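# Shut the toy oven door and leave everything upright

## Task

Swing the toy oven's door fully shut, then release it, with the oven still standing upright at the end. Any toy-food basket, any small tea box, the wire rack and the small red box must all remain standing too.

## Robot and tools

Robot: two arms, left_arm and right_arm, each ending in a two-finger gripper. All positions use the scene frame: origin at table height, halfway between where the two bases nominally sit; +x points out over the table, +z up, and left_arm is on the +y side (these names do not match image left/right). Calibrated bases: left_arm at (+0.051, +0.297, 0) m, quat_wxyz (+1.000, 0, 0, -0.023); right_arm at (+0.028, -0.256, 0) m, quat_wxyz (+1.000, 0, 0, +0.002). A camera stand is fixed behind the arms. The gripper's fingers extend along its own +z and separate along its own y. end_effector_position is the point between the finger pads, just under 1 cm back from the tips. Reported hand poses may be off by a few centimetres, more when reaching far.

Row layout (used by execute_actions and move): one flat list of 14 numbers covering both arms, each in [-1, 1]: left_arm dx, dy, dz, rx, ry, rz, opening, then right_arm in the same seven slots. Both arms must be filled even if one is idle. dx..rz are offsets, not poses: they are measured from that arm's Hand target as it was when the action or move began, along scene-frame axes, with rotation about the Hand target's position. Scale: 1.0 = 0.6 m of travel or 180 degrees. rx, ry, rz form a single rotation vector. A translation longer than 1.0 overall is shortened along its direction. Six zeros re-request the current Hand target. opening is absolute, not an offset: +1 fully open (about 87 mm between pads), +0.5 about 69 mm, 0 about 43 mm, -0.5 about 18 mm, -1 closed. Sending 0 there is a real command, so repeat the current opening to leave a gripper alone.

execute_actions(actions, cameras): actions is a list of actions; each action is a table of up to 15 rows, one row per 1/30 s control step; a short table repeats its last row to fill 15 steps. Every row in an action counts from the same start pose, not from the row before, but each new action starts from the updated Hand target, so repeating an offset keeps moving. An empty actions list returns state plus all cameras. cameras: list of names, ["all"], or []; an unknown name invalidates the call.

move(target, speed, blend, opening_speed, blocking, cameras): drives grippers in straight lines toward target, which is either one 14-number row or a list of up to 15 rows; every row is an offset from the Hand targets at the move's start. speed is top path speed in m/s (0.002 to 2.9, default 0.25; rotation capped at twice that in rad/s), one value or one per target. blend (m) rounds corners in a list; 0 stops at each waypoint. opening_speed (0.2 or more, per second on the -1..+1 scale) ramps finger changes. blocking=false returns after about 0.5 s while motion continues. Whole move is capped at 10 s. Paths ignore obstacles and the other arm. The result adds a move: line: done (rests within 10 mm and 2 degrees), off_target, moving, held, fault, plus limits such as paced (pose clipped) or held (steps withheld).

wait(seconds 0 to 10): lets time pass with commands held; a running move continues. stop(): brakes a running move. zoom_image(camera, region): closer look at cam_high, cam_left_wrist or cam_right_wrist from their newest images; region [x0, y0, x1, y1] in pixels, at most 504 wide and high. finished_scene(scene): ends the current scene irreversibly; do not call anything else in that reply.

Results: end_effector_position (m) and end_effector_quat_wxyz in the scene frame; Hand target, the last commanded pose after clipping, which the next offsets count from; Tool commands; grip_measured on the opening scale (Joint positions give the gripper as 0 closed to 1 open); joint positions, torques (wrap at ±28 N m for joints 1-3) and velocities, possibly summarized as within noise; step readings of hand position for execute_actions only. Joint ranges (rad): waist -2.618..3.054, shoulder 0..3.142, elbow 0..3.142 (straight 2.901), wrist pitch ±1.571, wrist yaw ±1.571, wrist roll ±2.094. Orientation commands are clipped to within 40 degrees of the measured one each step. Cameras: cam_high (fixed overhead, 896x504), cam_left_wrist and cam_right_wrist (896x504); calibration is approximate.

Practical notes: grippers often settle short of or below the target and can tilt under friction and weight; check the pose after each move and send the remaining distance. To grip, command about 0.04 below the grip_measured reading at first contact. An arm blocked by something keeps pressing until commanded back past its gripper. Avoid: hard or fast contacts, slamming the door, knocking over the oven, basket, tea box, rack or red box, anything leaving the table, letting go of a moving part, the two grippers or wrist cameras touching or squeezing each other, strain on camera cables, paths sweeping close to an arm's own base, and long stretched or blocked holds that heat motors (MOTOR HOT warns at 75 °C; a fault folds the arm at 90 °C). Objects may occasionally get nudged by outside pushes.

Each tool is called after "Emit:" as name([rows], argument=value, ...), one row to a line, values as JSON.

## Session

Emit:
execute_actions(actions=[])

Scene clock: 0.00 s.
left_arm: end_effector_position=(+0.4280, +0.3162, +0.0360) grip_measured=+0.964 end_effector_quat_wxyz=(+0.521, -0.052, +0.849, +0.068) | right_arm: end_effector_position=(+0.3955, -0.2925, +0.0344) grip_measured=+0.982 end_effector_quat_wxyz=(+0.513, +0.078, +0.852, -0.069)
Joint positions: left_arm=[0.002 1.541 0.438 0.627 -0.209 -0.038 0.982] | right_arm=[-0.023 1.507 0.419 0.596 0.183 0.055 0.991]
Joint velocities: within noise
Joint torques (N m): no reading
Heat: left arm: 33 °C; right arm: 29 °C.
Hand target: left_arm +0.4319, +0.3161, +0.0425; +0.529, -0.053, +0.844, +0.067 | right_arm +0.4000, -0.2926, +0.0413; +0.522, +0.079, +0.847, -0.069
Tool commands: left_gripper/opening=+1.0 right_gripper/opening=+1.0
camera_calibration:
cam_left_wrist: T_world_to_cam=[[0.159648, -0.98552, -0.0571159, 0.242822], [-0.961112, -0.141966, -0.236872, 0.487202], [0.225334, 0.0927109, -0.96986, 0.0509895], [0, 0, 0, 1]] pos_world=[0.418001, 0.303745, 0.178726]
cam_right_wrist: T_world_to_cam=[[-0.233232, -0.972283, 0.0164074, -0.192128], [-0.952651, 0.225072, -0.204446, 0.469166], [0.195087, -0.0633139, -0.97874, 0.0877764], [0, 0, 0, 1]] pos_world=[0.385017, -0.286841, 0.184982]

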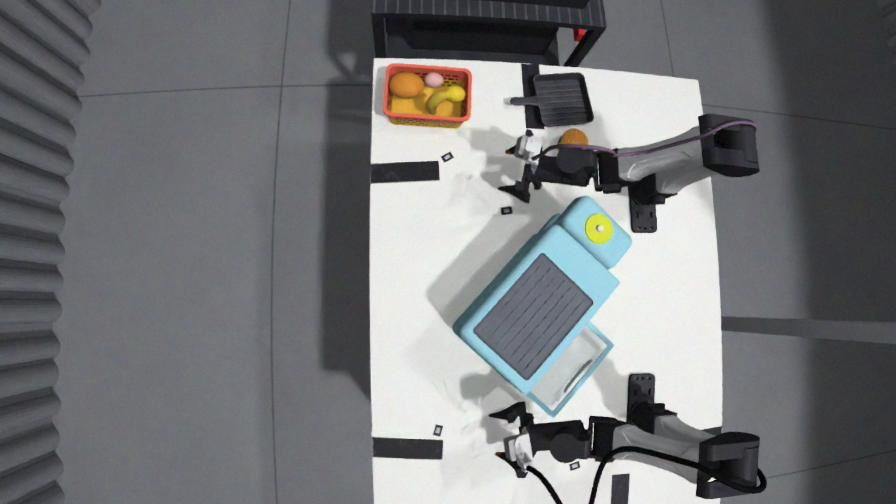

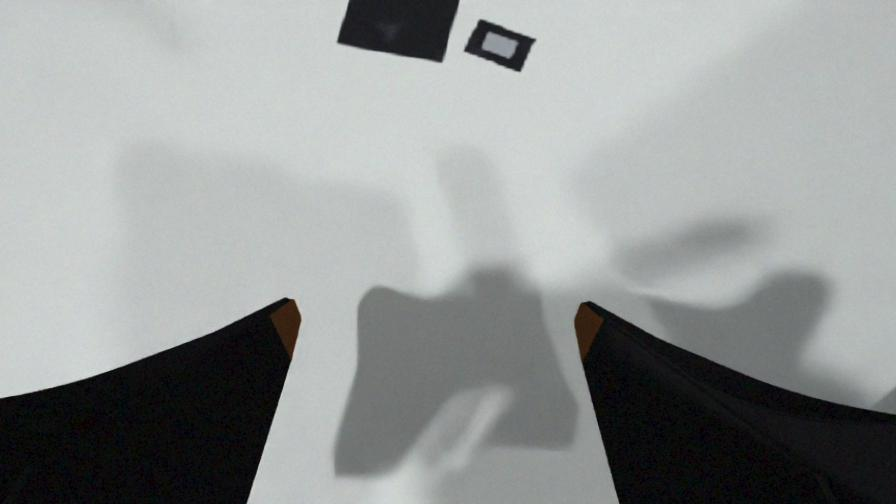

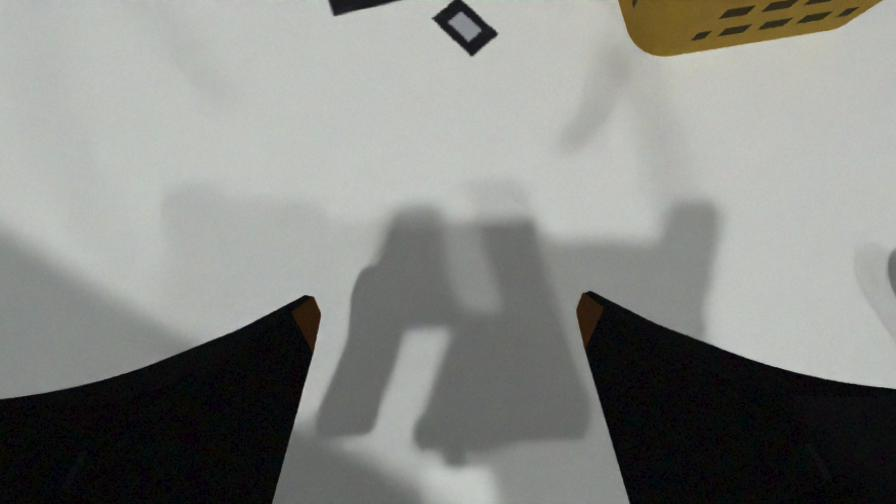

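Emit:
move([
  [0,0,0,0,0,0,1,0,0.021,0.2645,0,0,0,-1],
  [0,0,0,0,0,0,1,-0.0667,0.2877,0.4978,0.0121,-0.0362,0.1498,-1],
  [0,0,0,0,0,0,1,-0.2667,0.5543,0.4978,0.0121,-0.0362,0.1498,-1],
  [0,0,0,0,0,0,1,-0.4667,0.671,0.398,0.0121,-0.0362,0.1498,-1],
  [0,0,0,0,0,0,1,-0.4783,0.671,0.0645,0.0121,-0.0362,0.1498,-1],
], cameras=["cam_high","cam_right_wrist"], speed=[0.35,0.35,0.35,0.3,0.2], blend=[0.04,0.06,0.06,0.04,0])

Scene clock: 7.40 s.
left_arm: end_effector_position=(+0.4280, +0.3162, +0.0360) grip_measured=+0.964 end_effector_quat_wxyz=(+0.521, -0.052, +0.849, +0.068) | right_arm: end_effector_position=(+0.1136, +0.1084, +0.0783) grip_measured=-1.000 end_effector_quat_wxyz=(+0.562, -0.109, +0.817, +0.069)
Joint positions: left_arm=[0.002 1.541 0.438 0.627 -0.209 -0.038 0.982] | right_arm=[1.744 1.851 1.139 -0.66 1.197 1.347 0]
Joint torques (N m): left_arm=[-0.03 -5.7 6.23 2.03 -0.16 0] | right_arm=[-0.16 -8.12 6.2 1.06 0.63 0.06]
Heat: left arm: 34 °C; right arm: 30 °C.
Hand target: left_arm +0.4319, +0.3161, +0.0425; +0.529, -0.053, +0.844, +0.067 | right_arm +0.1132, +0.1100, +0.0800; +0.569, -0.107, +0.812, +0.075
Off the commanded pose: left_arm 0.008 m, 1 deg | right_arm 0.002 m, 1 deg.
move: done
camera_calibration:
cam_right_wrist: T_world_to_cam=[[0.229634, -0.973158, -0.0151961, 0.0811111], [-0.924162, -0.213122, -0.317024, 0.17253], [0.305276, 0.0868432, -0.948296, 0.179971], [0, 0, 0, 1]] pos_world=[0.0858794, 0.100075, 0.226594]
Images, in order (width x height): cam_high 896x504, cam_right_wrist 896x504.

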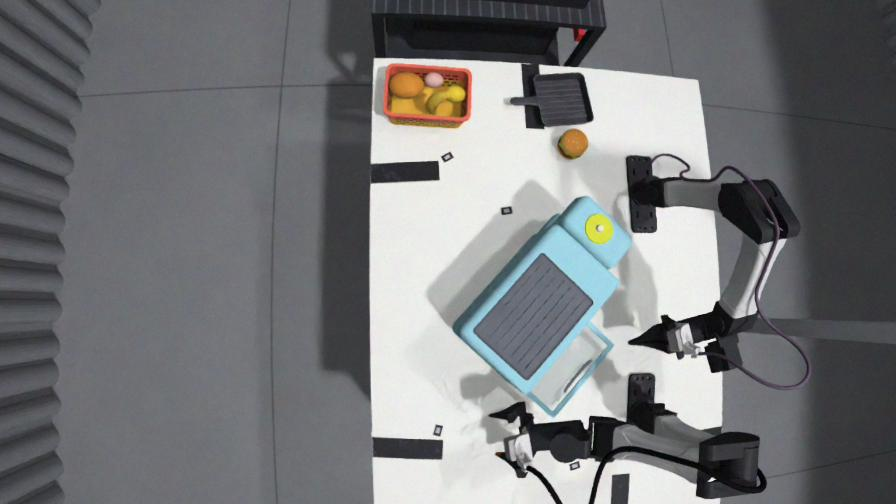

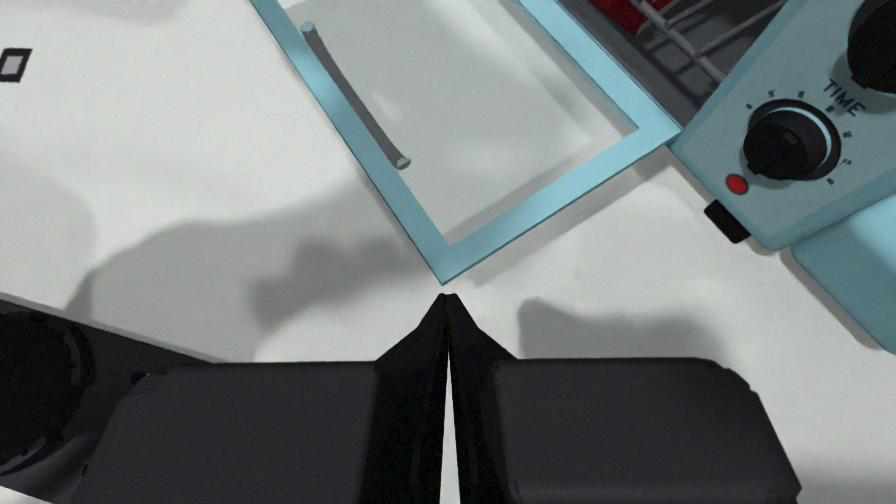

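Emit:
move([
  [0,0,0,0,0,0,1,-0.0387,-0.0083,-0.1017,0,0,0,-1],
  [0,0,0,0,0,0,1,0.1005,0.0307,-0.1033,0,0,0,-1],
], cameras=["cam_right_wrist"], speed=[0.2,0.14], blend=[0.006,0])

Scene clock: 12.33 s.
left_arm: end_effector_position=(+0.4280, +0.3162, +0.0360) grip_measured=+0.964 end_effector_quat_wxyz=(+0.521, -0.052, +0.849, +0.068) | right_arm: end_effector_position=(+0.1662, +0.1183, +0.0082) grip_measured=-1.000 end_effector_quat_wxyz=(+0.570, -0.137, +0.809, +0.044)
Joint positions: left_arm=[0.002 1.541 0.438 0.627 -0.209 -0.038 0.982] | right_arm=[1.592 1.998 0.952 0.007 1.157 0.907 0]
Joint torques (N m): left_arm=[-0.03 -5.68 6.22 2.03 -0.16 -0.01] | right_arm=[-2.99 -10.84 6.16 1.9 0.21 0.21]
Heat: left arm: 34 °C; right arm: 30 °C.
Hand target: left_arm +0.4319, +0.3161, +0.0425; +0.529, -0.053, +0.844, +0.067 | right_arm +0.1735, +0.1285, +0.0181; +0.569, -0.107, +0.812, +0.075
Off the commanded pose: left_arm 0.008 m, 1 deg | right_arm 0.016 m, 5 deg.
move: off_target (right_arm)
camera_calibration:
cam_right_wrist: T_world_to_cam=[[0.246659, -0.967175, 0.061088, 0.0735127], [-0.910097, -0.25284, -0.328323, 0.203508], [0.332991, 0.0253879, -0.942588, 0.0992214], [0, 0, 0, 1]] pos_world=[0.13404, 0.120036, 0.155851]
Images, in order (width x height): cam_right_wrist 896x504.

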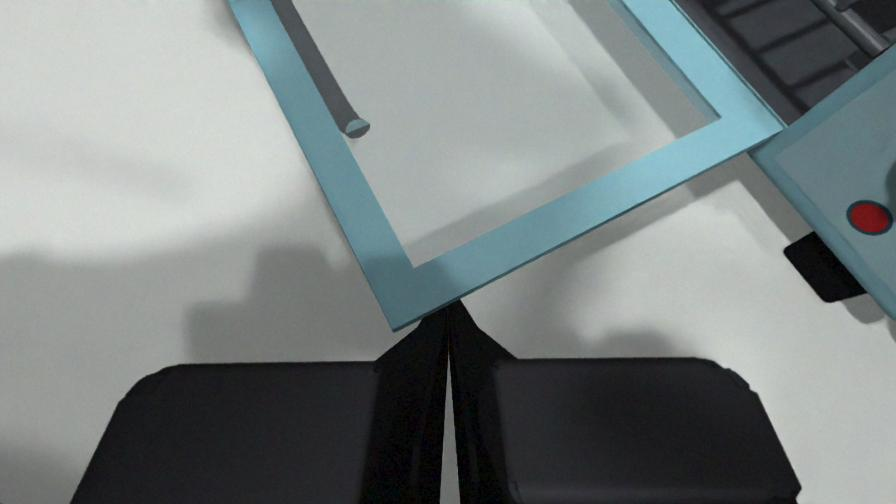

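Emit:
move([
  [0,0,0,0,0,0,1,0.0167,0.0267,0.01,0,0,0,-1],
  [0,0,0,0,0,0,1,0.0075,0.0142,0.073,0,0,0,-1],
  [0,0,0,0,0,0,1,0.0142,0.0008,0.12,0,0,-0.015,-1],
  [0,0,0,0,0,0,1,0.048,-0.0308,0.178,0,0,-0.045,-1],
], cameras=["cam_high","cam_right_wrist"], speed=0.1, blend=[0.003,0.008,0.01,0])

Scene clock: 15.03 s.
left_arm: end_effector_position=(+0.4346, +0.3159, +0.0437) grip_measured=+0.964 end_effector_quat_wxyz=(+0.533, -0.057, +0.842, +0.065) | right_arm: end_effector_position=(+0.1935, +0.1009, +0.1014) grip_measured=-1.000 end_effector_quat_wxyz=(+0.557, -0.088, +0.826, +0.008)
Joint positions: left_arm=[0.003 1.541 0.45 0.642 -0.209 -0.046 0.982] | right_arm=[1.51 1.804 1.173 -0.534 1.146 1.039 0]
Joint torques (N m): left_arm=[-0.1 -5.7 5.11 1.89 -0.16 0.08] | right_arm=[-1.96 -10.44 10.76 1.29 0.74 0.35]
Heat: left arm: 34 °C; right arm: 30 °C.
Hand target: left_arm +0.4319, +0.3161, +0.0424; +0.529, -0.053, +0.844, +0.067 | right_arm +0.2023, +0.1100, +0.1248; +0.573, -0.049, +0.817, +0.035
Off the commanded pose: left_arm 0.003 m, 1 deg | right_arm 0.027 m, 6 deg.
move: off_target (right_arm)
camera_calibration:
cam_right_wrist: T_world_to_cam=[[0.126942, -0.990088, 0.0600931, 0.06977], [-0.945156, -0.139117, -0.295511, 0.246526], [0.300942, -0.0192844, -0.953447, 0.190171], [0, 0, 0, 1]] pos_world=[0.166919, 0.107042, 0.249976]
Images, in order (width x height): cam_high 896x504, cam_right_wrist 896x504.

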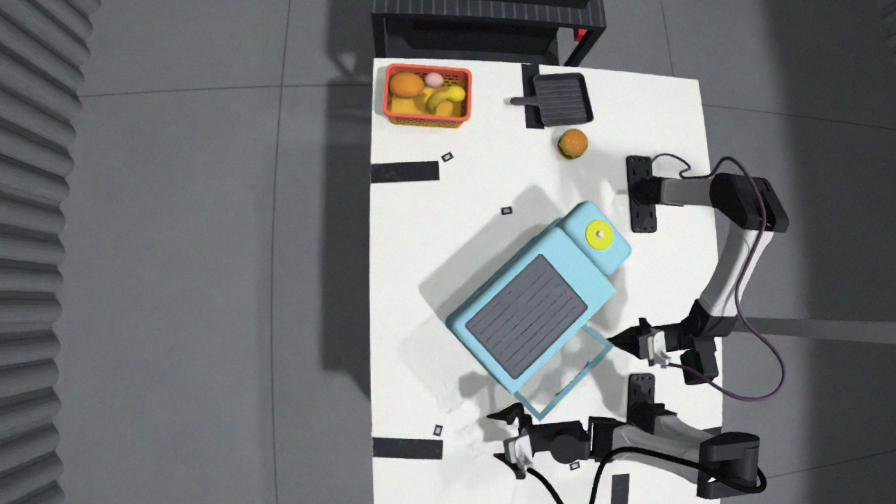

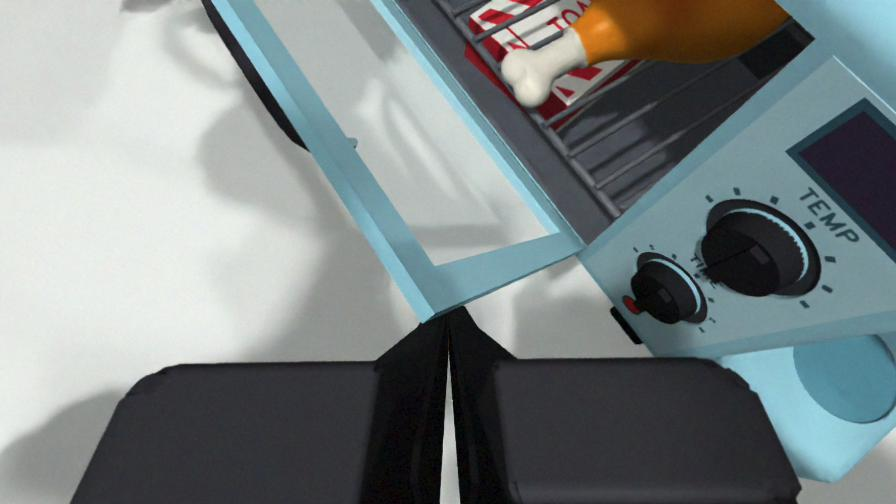

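Emit:
move([
  [0,0,0,0,0,0,1,0.0208,0.0133,0.0067,0,0,-0.01,-1],
  [0,0,0,0,0,0,1,0.0703,-0.0333,0.0153,0,0,-0.05,-1],
], cameras=["cam_high","cam_right_wrist"], speed=0.1, blend=[0.006,0])

Scene clock: 17.07 s.
left_arm: end_effector_position=(+0.4345, +0.3159, +0.0437) grip_measured=+0.964 end_effector_quat_wxyz=(+0.533, -0.057, +0.842, +0.065) | right_arm: end_effector_position=(+0.2399, +0.0872, +0.1288) grip_measured=-1.000 end_effector_quat_wxyz=(+0.567, +0.003, +0.824, -0.010)
Joint positions: left_arm=[0.003 1.541 0.45 0.642 -0.209 -0.046 0.982] | right_arm=[1.387 1.809 1.283 -0.654 1.173 1.137 0]
Joint torques (N m): left_arm=[-0.1 -5.68 5.09 1.89 -0.17 0.07] | right_arm=[-1.22 -6.87 10.25 0.9 0.62 0.32]
Heat: left arm: 35 °C; right arm: 31 °C.
Hand target: left_arm +0.4319, +0.3161, +0.0424; +0.529, -0.053, +0.844, +0.067 | right_arm +0.2445, +0.0899, +0.1340; +0.574, +0.015, +0.819, -0.010
Off the commanded pose: left_arm 0.003 m, 1 deg | right_arm 0.007 m, 2 deg.
move: done
camera_calibration:
cam_right_wrist: T_world_to_cam=[[-0.0427885, -0.999014, -0.0118484, 0.0994033], [-0.947325, 0.0443365, -0.317189, 0.283881], [0.317402, -0.0023478, -0.948288, 0.196012], [0, 0, 0, 1]] pos_world=[0.210967, 0.0871792, 0.277098]
Images, in order (width x height): cam_high 896x504, cam_right_wrist 896x504.

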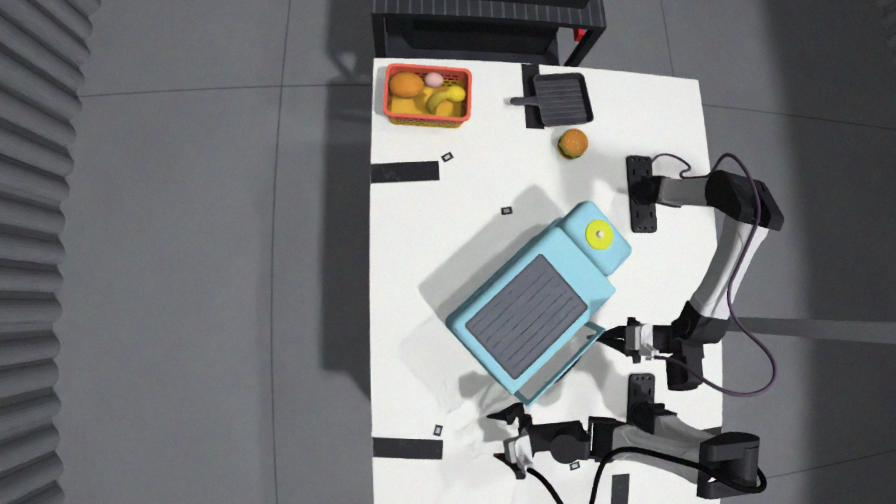

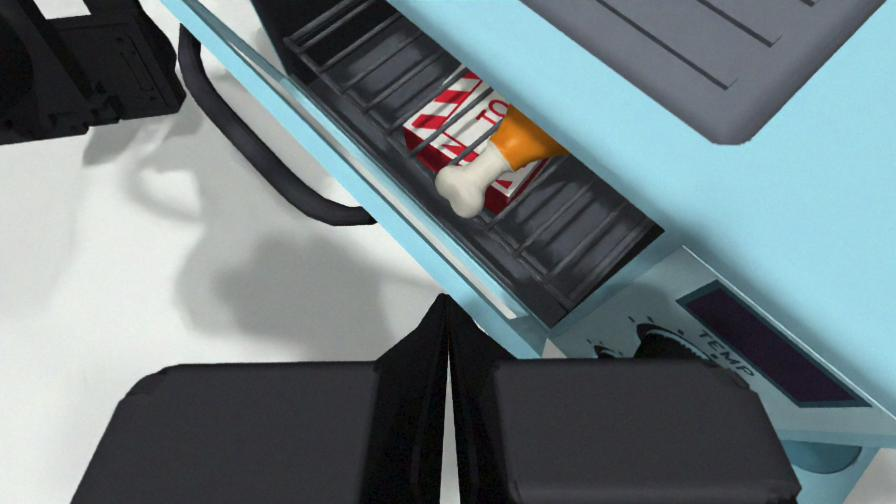

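Emit:
move(target=[0,0,0,0,0,0,1,0.0817,-0.0667,0.005,0,0,-0.08,-1], cameras=["cam_high","cam_right_wrist"], speed=0.09)

Scene clock: 19.53 s.
left_arm: end_effector_position=(+0.4345, +0.3159, +0.0437) grip_measured=+0.964 end_effector_quat_wxyz=(+0.533, -0.057, +0.842, +0.065) | right_arm: end_effector_position=(+0.2732, +0.0700, +0.1302) grip_measured=-1.000 end_effector_quat_wxyz=(+0.547, +0.107, +0.829, -0.041)
Joint positions: left_arm=[0.003 1.541 0.45 0.642 -0.209 -0.046 0.982] | right_arm=[1.282 1.907 1.459 -0.937 1.154 1.421 0]
Joint torques (N m): left_arm=[-0.1 -5.68 5.09 1.89 -0.16 0.08] | right_arm=[-5.09 -7.42 8.91 0.18 1.12 0.16]
Heat: left arm: 35 °C; right arm: 31 °C.
Hand target: left_arm +0.4319, +0.3161, +0.0424; +0.529, -0.053, +0.844, +0.067 | right_arm +0.2935, +0.0500, +0.1371; +0.568, +0.117, +0.810, -0.082
Off the commanded pose: left_arm 0.003 m, 1 deg | right_arm 0.029 m, 6 deg.
move: off_target (right_arm)
camera_calibration:
cam_right_wrist: T_world_to_cam=[[-0.248826, -0.965768, -0.0733355, 0.145756], [-0.926467, 0.259408, -0.272701, 0.290059], [0.28239, 0.0000877476, -0.9593, 0.197504], [0, 0, 0, 1]] pos_world=[0.249225, 0.0655051, 0.279253]
Images, in order (width x height): cam_high 896x504, cam_right_wrist 896x504.

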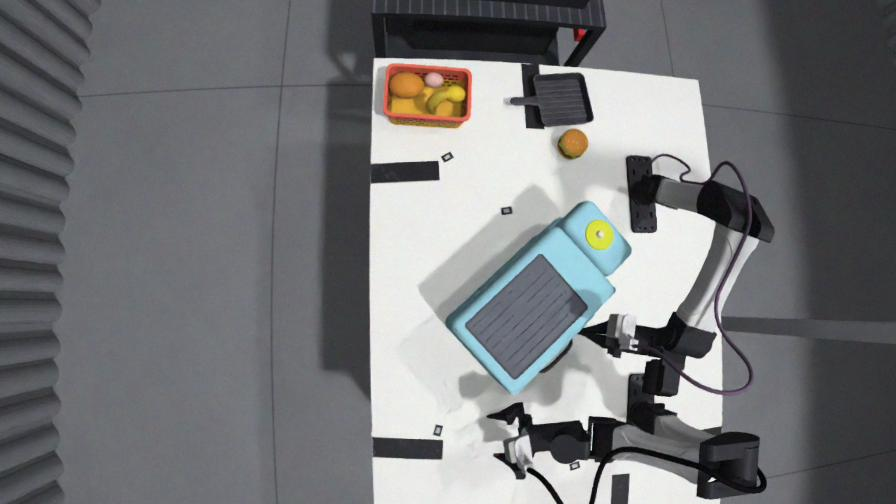

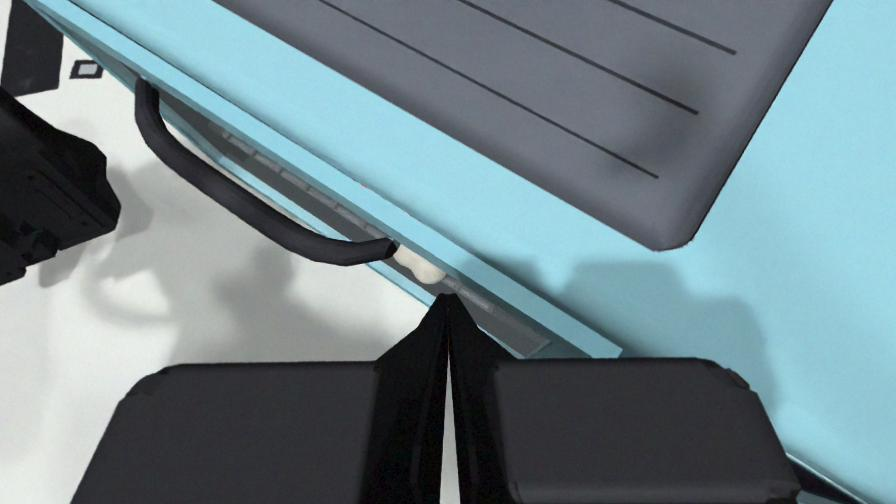

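Emit:
move(target=[0,0,0,0,0,0,1,-0.135,0.093,0.025,0,0,0.06,-1], cameras=["cam_high","cam_right_wrist"], speed=0.2)

Scene clock: 21.20 s.
left_arm: end_effector_position=(+0.4345, +0.3159, +0.0437) grip_measured=+0.964 end_effector_quat_wxyz=(+0.533, -0.057, +0.842, +0.065) | right_arm: end_effector_position=(+0.2089, +0.1016, +0.1472) grip_measured=-1.000 end_effector_quat_wxyz=(+0.566, +0.031, +0.824, -0.032)
Joint positions: left_arm=[0.003 1.541 0.45 0.642 -0.209 -0.046 0.982] | right_arm=[1.479 1.981 1.61 -1.22 1.204 1.572 0]
Joint torques (N m): left_arm=[-0.1 -5.68 5.11 1.89 -0.17 0.07] | right_arm=[-1.05 -8.02 9.73 0.35 0.65 0.29]
Heat: left arm: 35 °C; right arm: 31 °C.
Hand target: left_arm +0.4319, +0.3161, +0.0424; +0.529, -0.053, +0.844, +0.067 | right_arm +0.2125, +0.1057, +0.1520; +0.573, +0.041, +0.818, -0.028
Off the commanded pose: left_arm 0.003 m, 1 deg | right_arm 0.007 m, 2 deg.
move: done
camera_calibration:
cam_right_wrist: T_world_to_cam=[[-0.114744, -0.993371, -0.00694405, 0.126404], [-0.941958, 0.11102, -0.316844, 0.251782], [0.315514, -0.0298148, -0.948452, 0.226527], [0, 0, 0, 1]] pos_world=[0.1802, 0.104367, 0.295503]
Images, in order (width x height): cam_high 896x504, cam_right_wrist 896x504.

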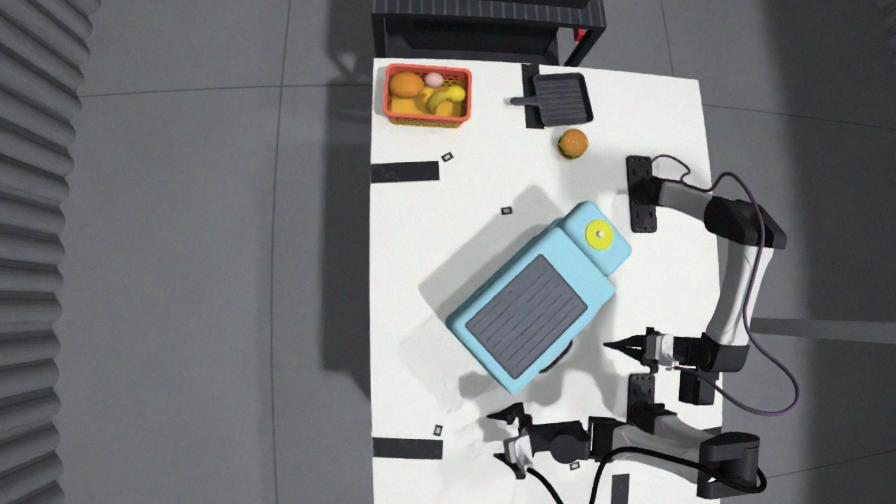

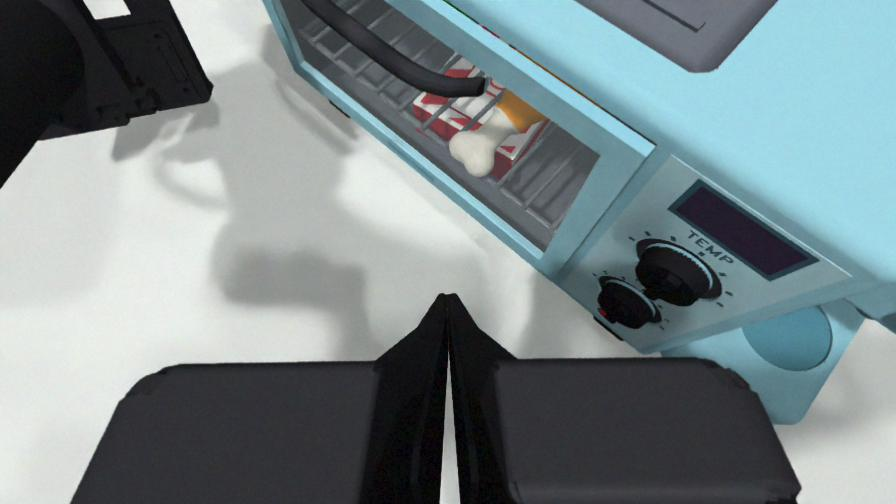

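Emit:
zoom_image(camera="cam_right_wrist", region=[480, 60, 760, 340])

Emit:
zoom_image(camera="cam_high", region=[480, 270, 640, 410])

Scaled by 1.800 from the camera's 896x504 image, which has a finer 1280x720 frame.

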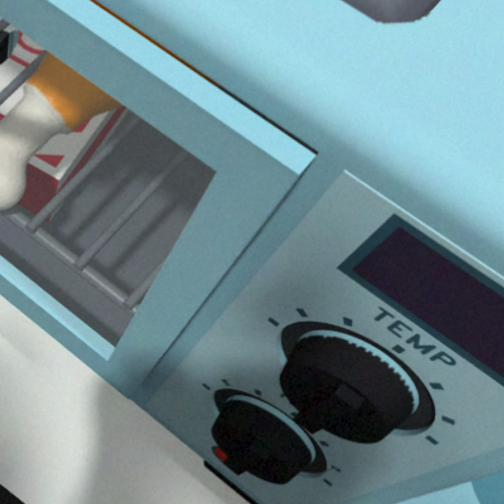

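Scaled by 3.150 from the camera's 896x504 image, which has a finer 1280x720 frame.

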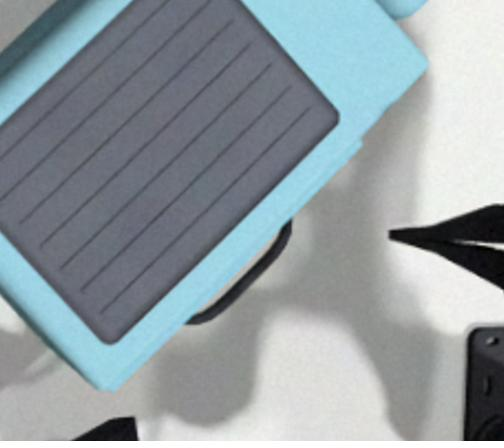

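Emit:
finished_scene(scene=3)

The scene is finished: the task was done.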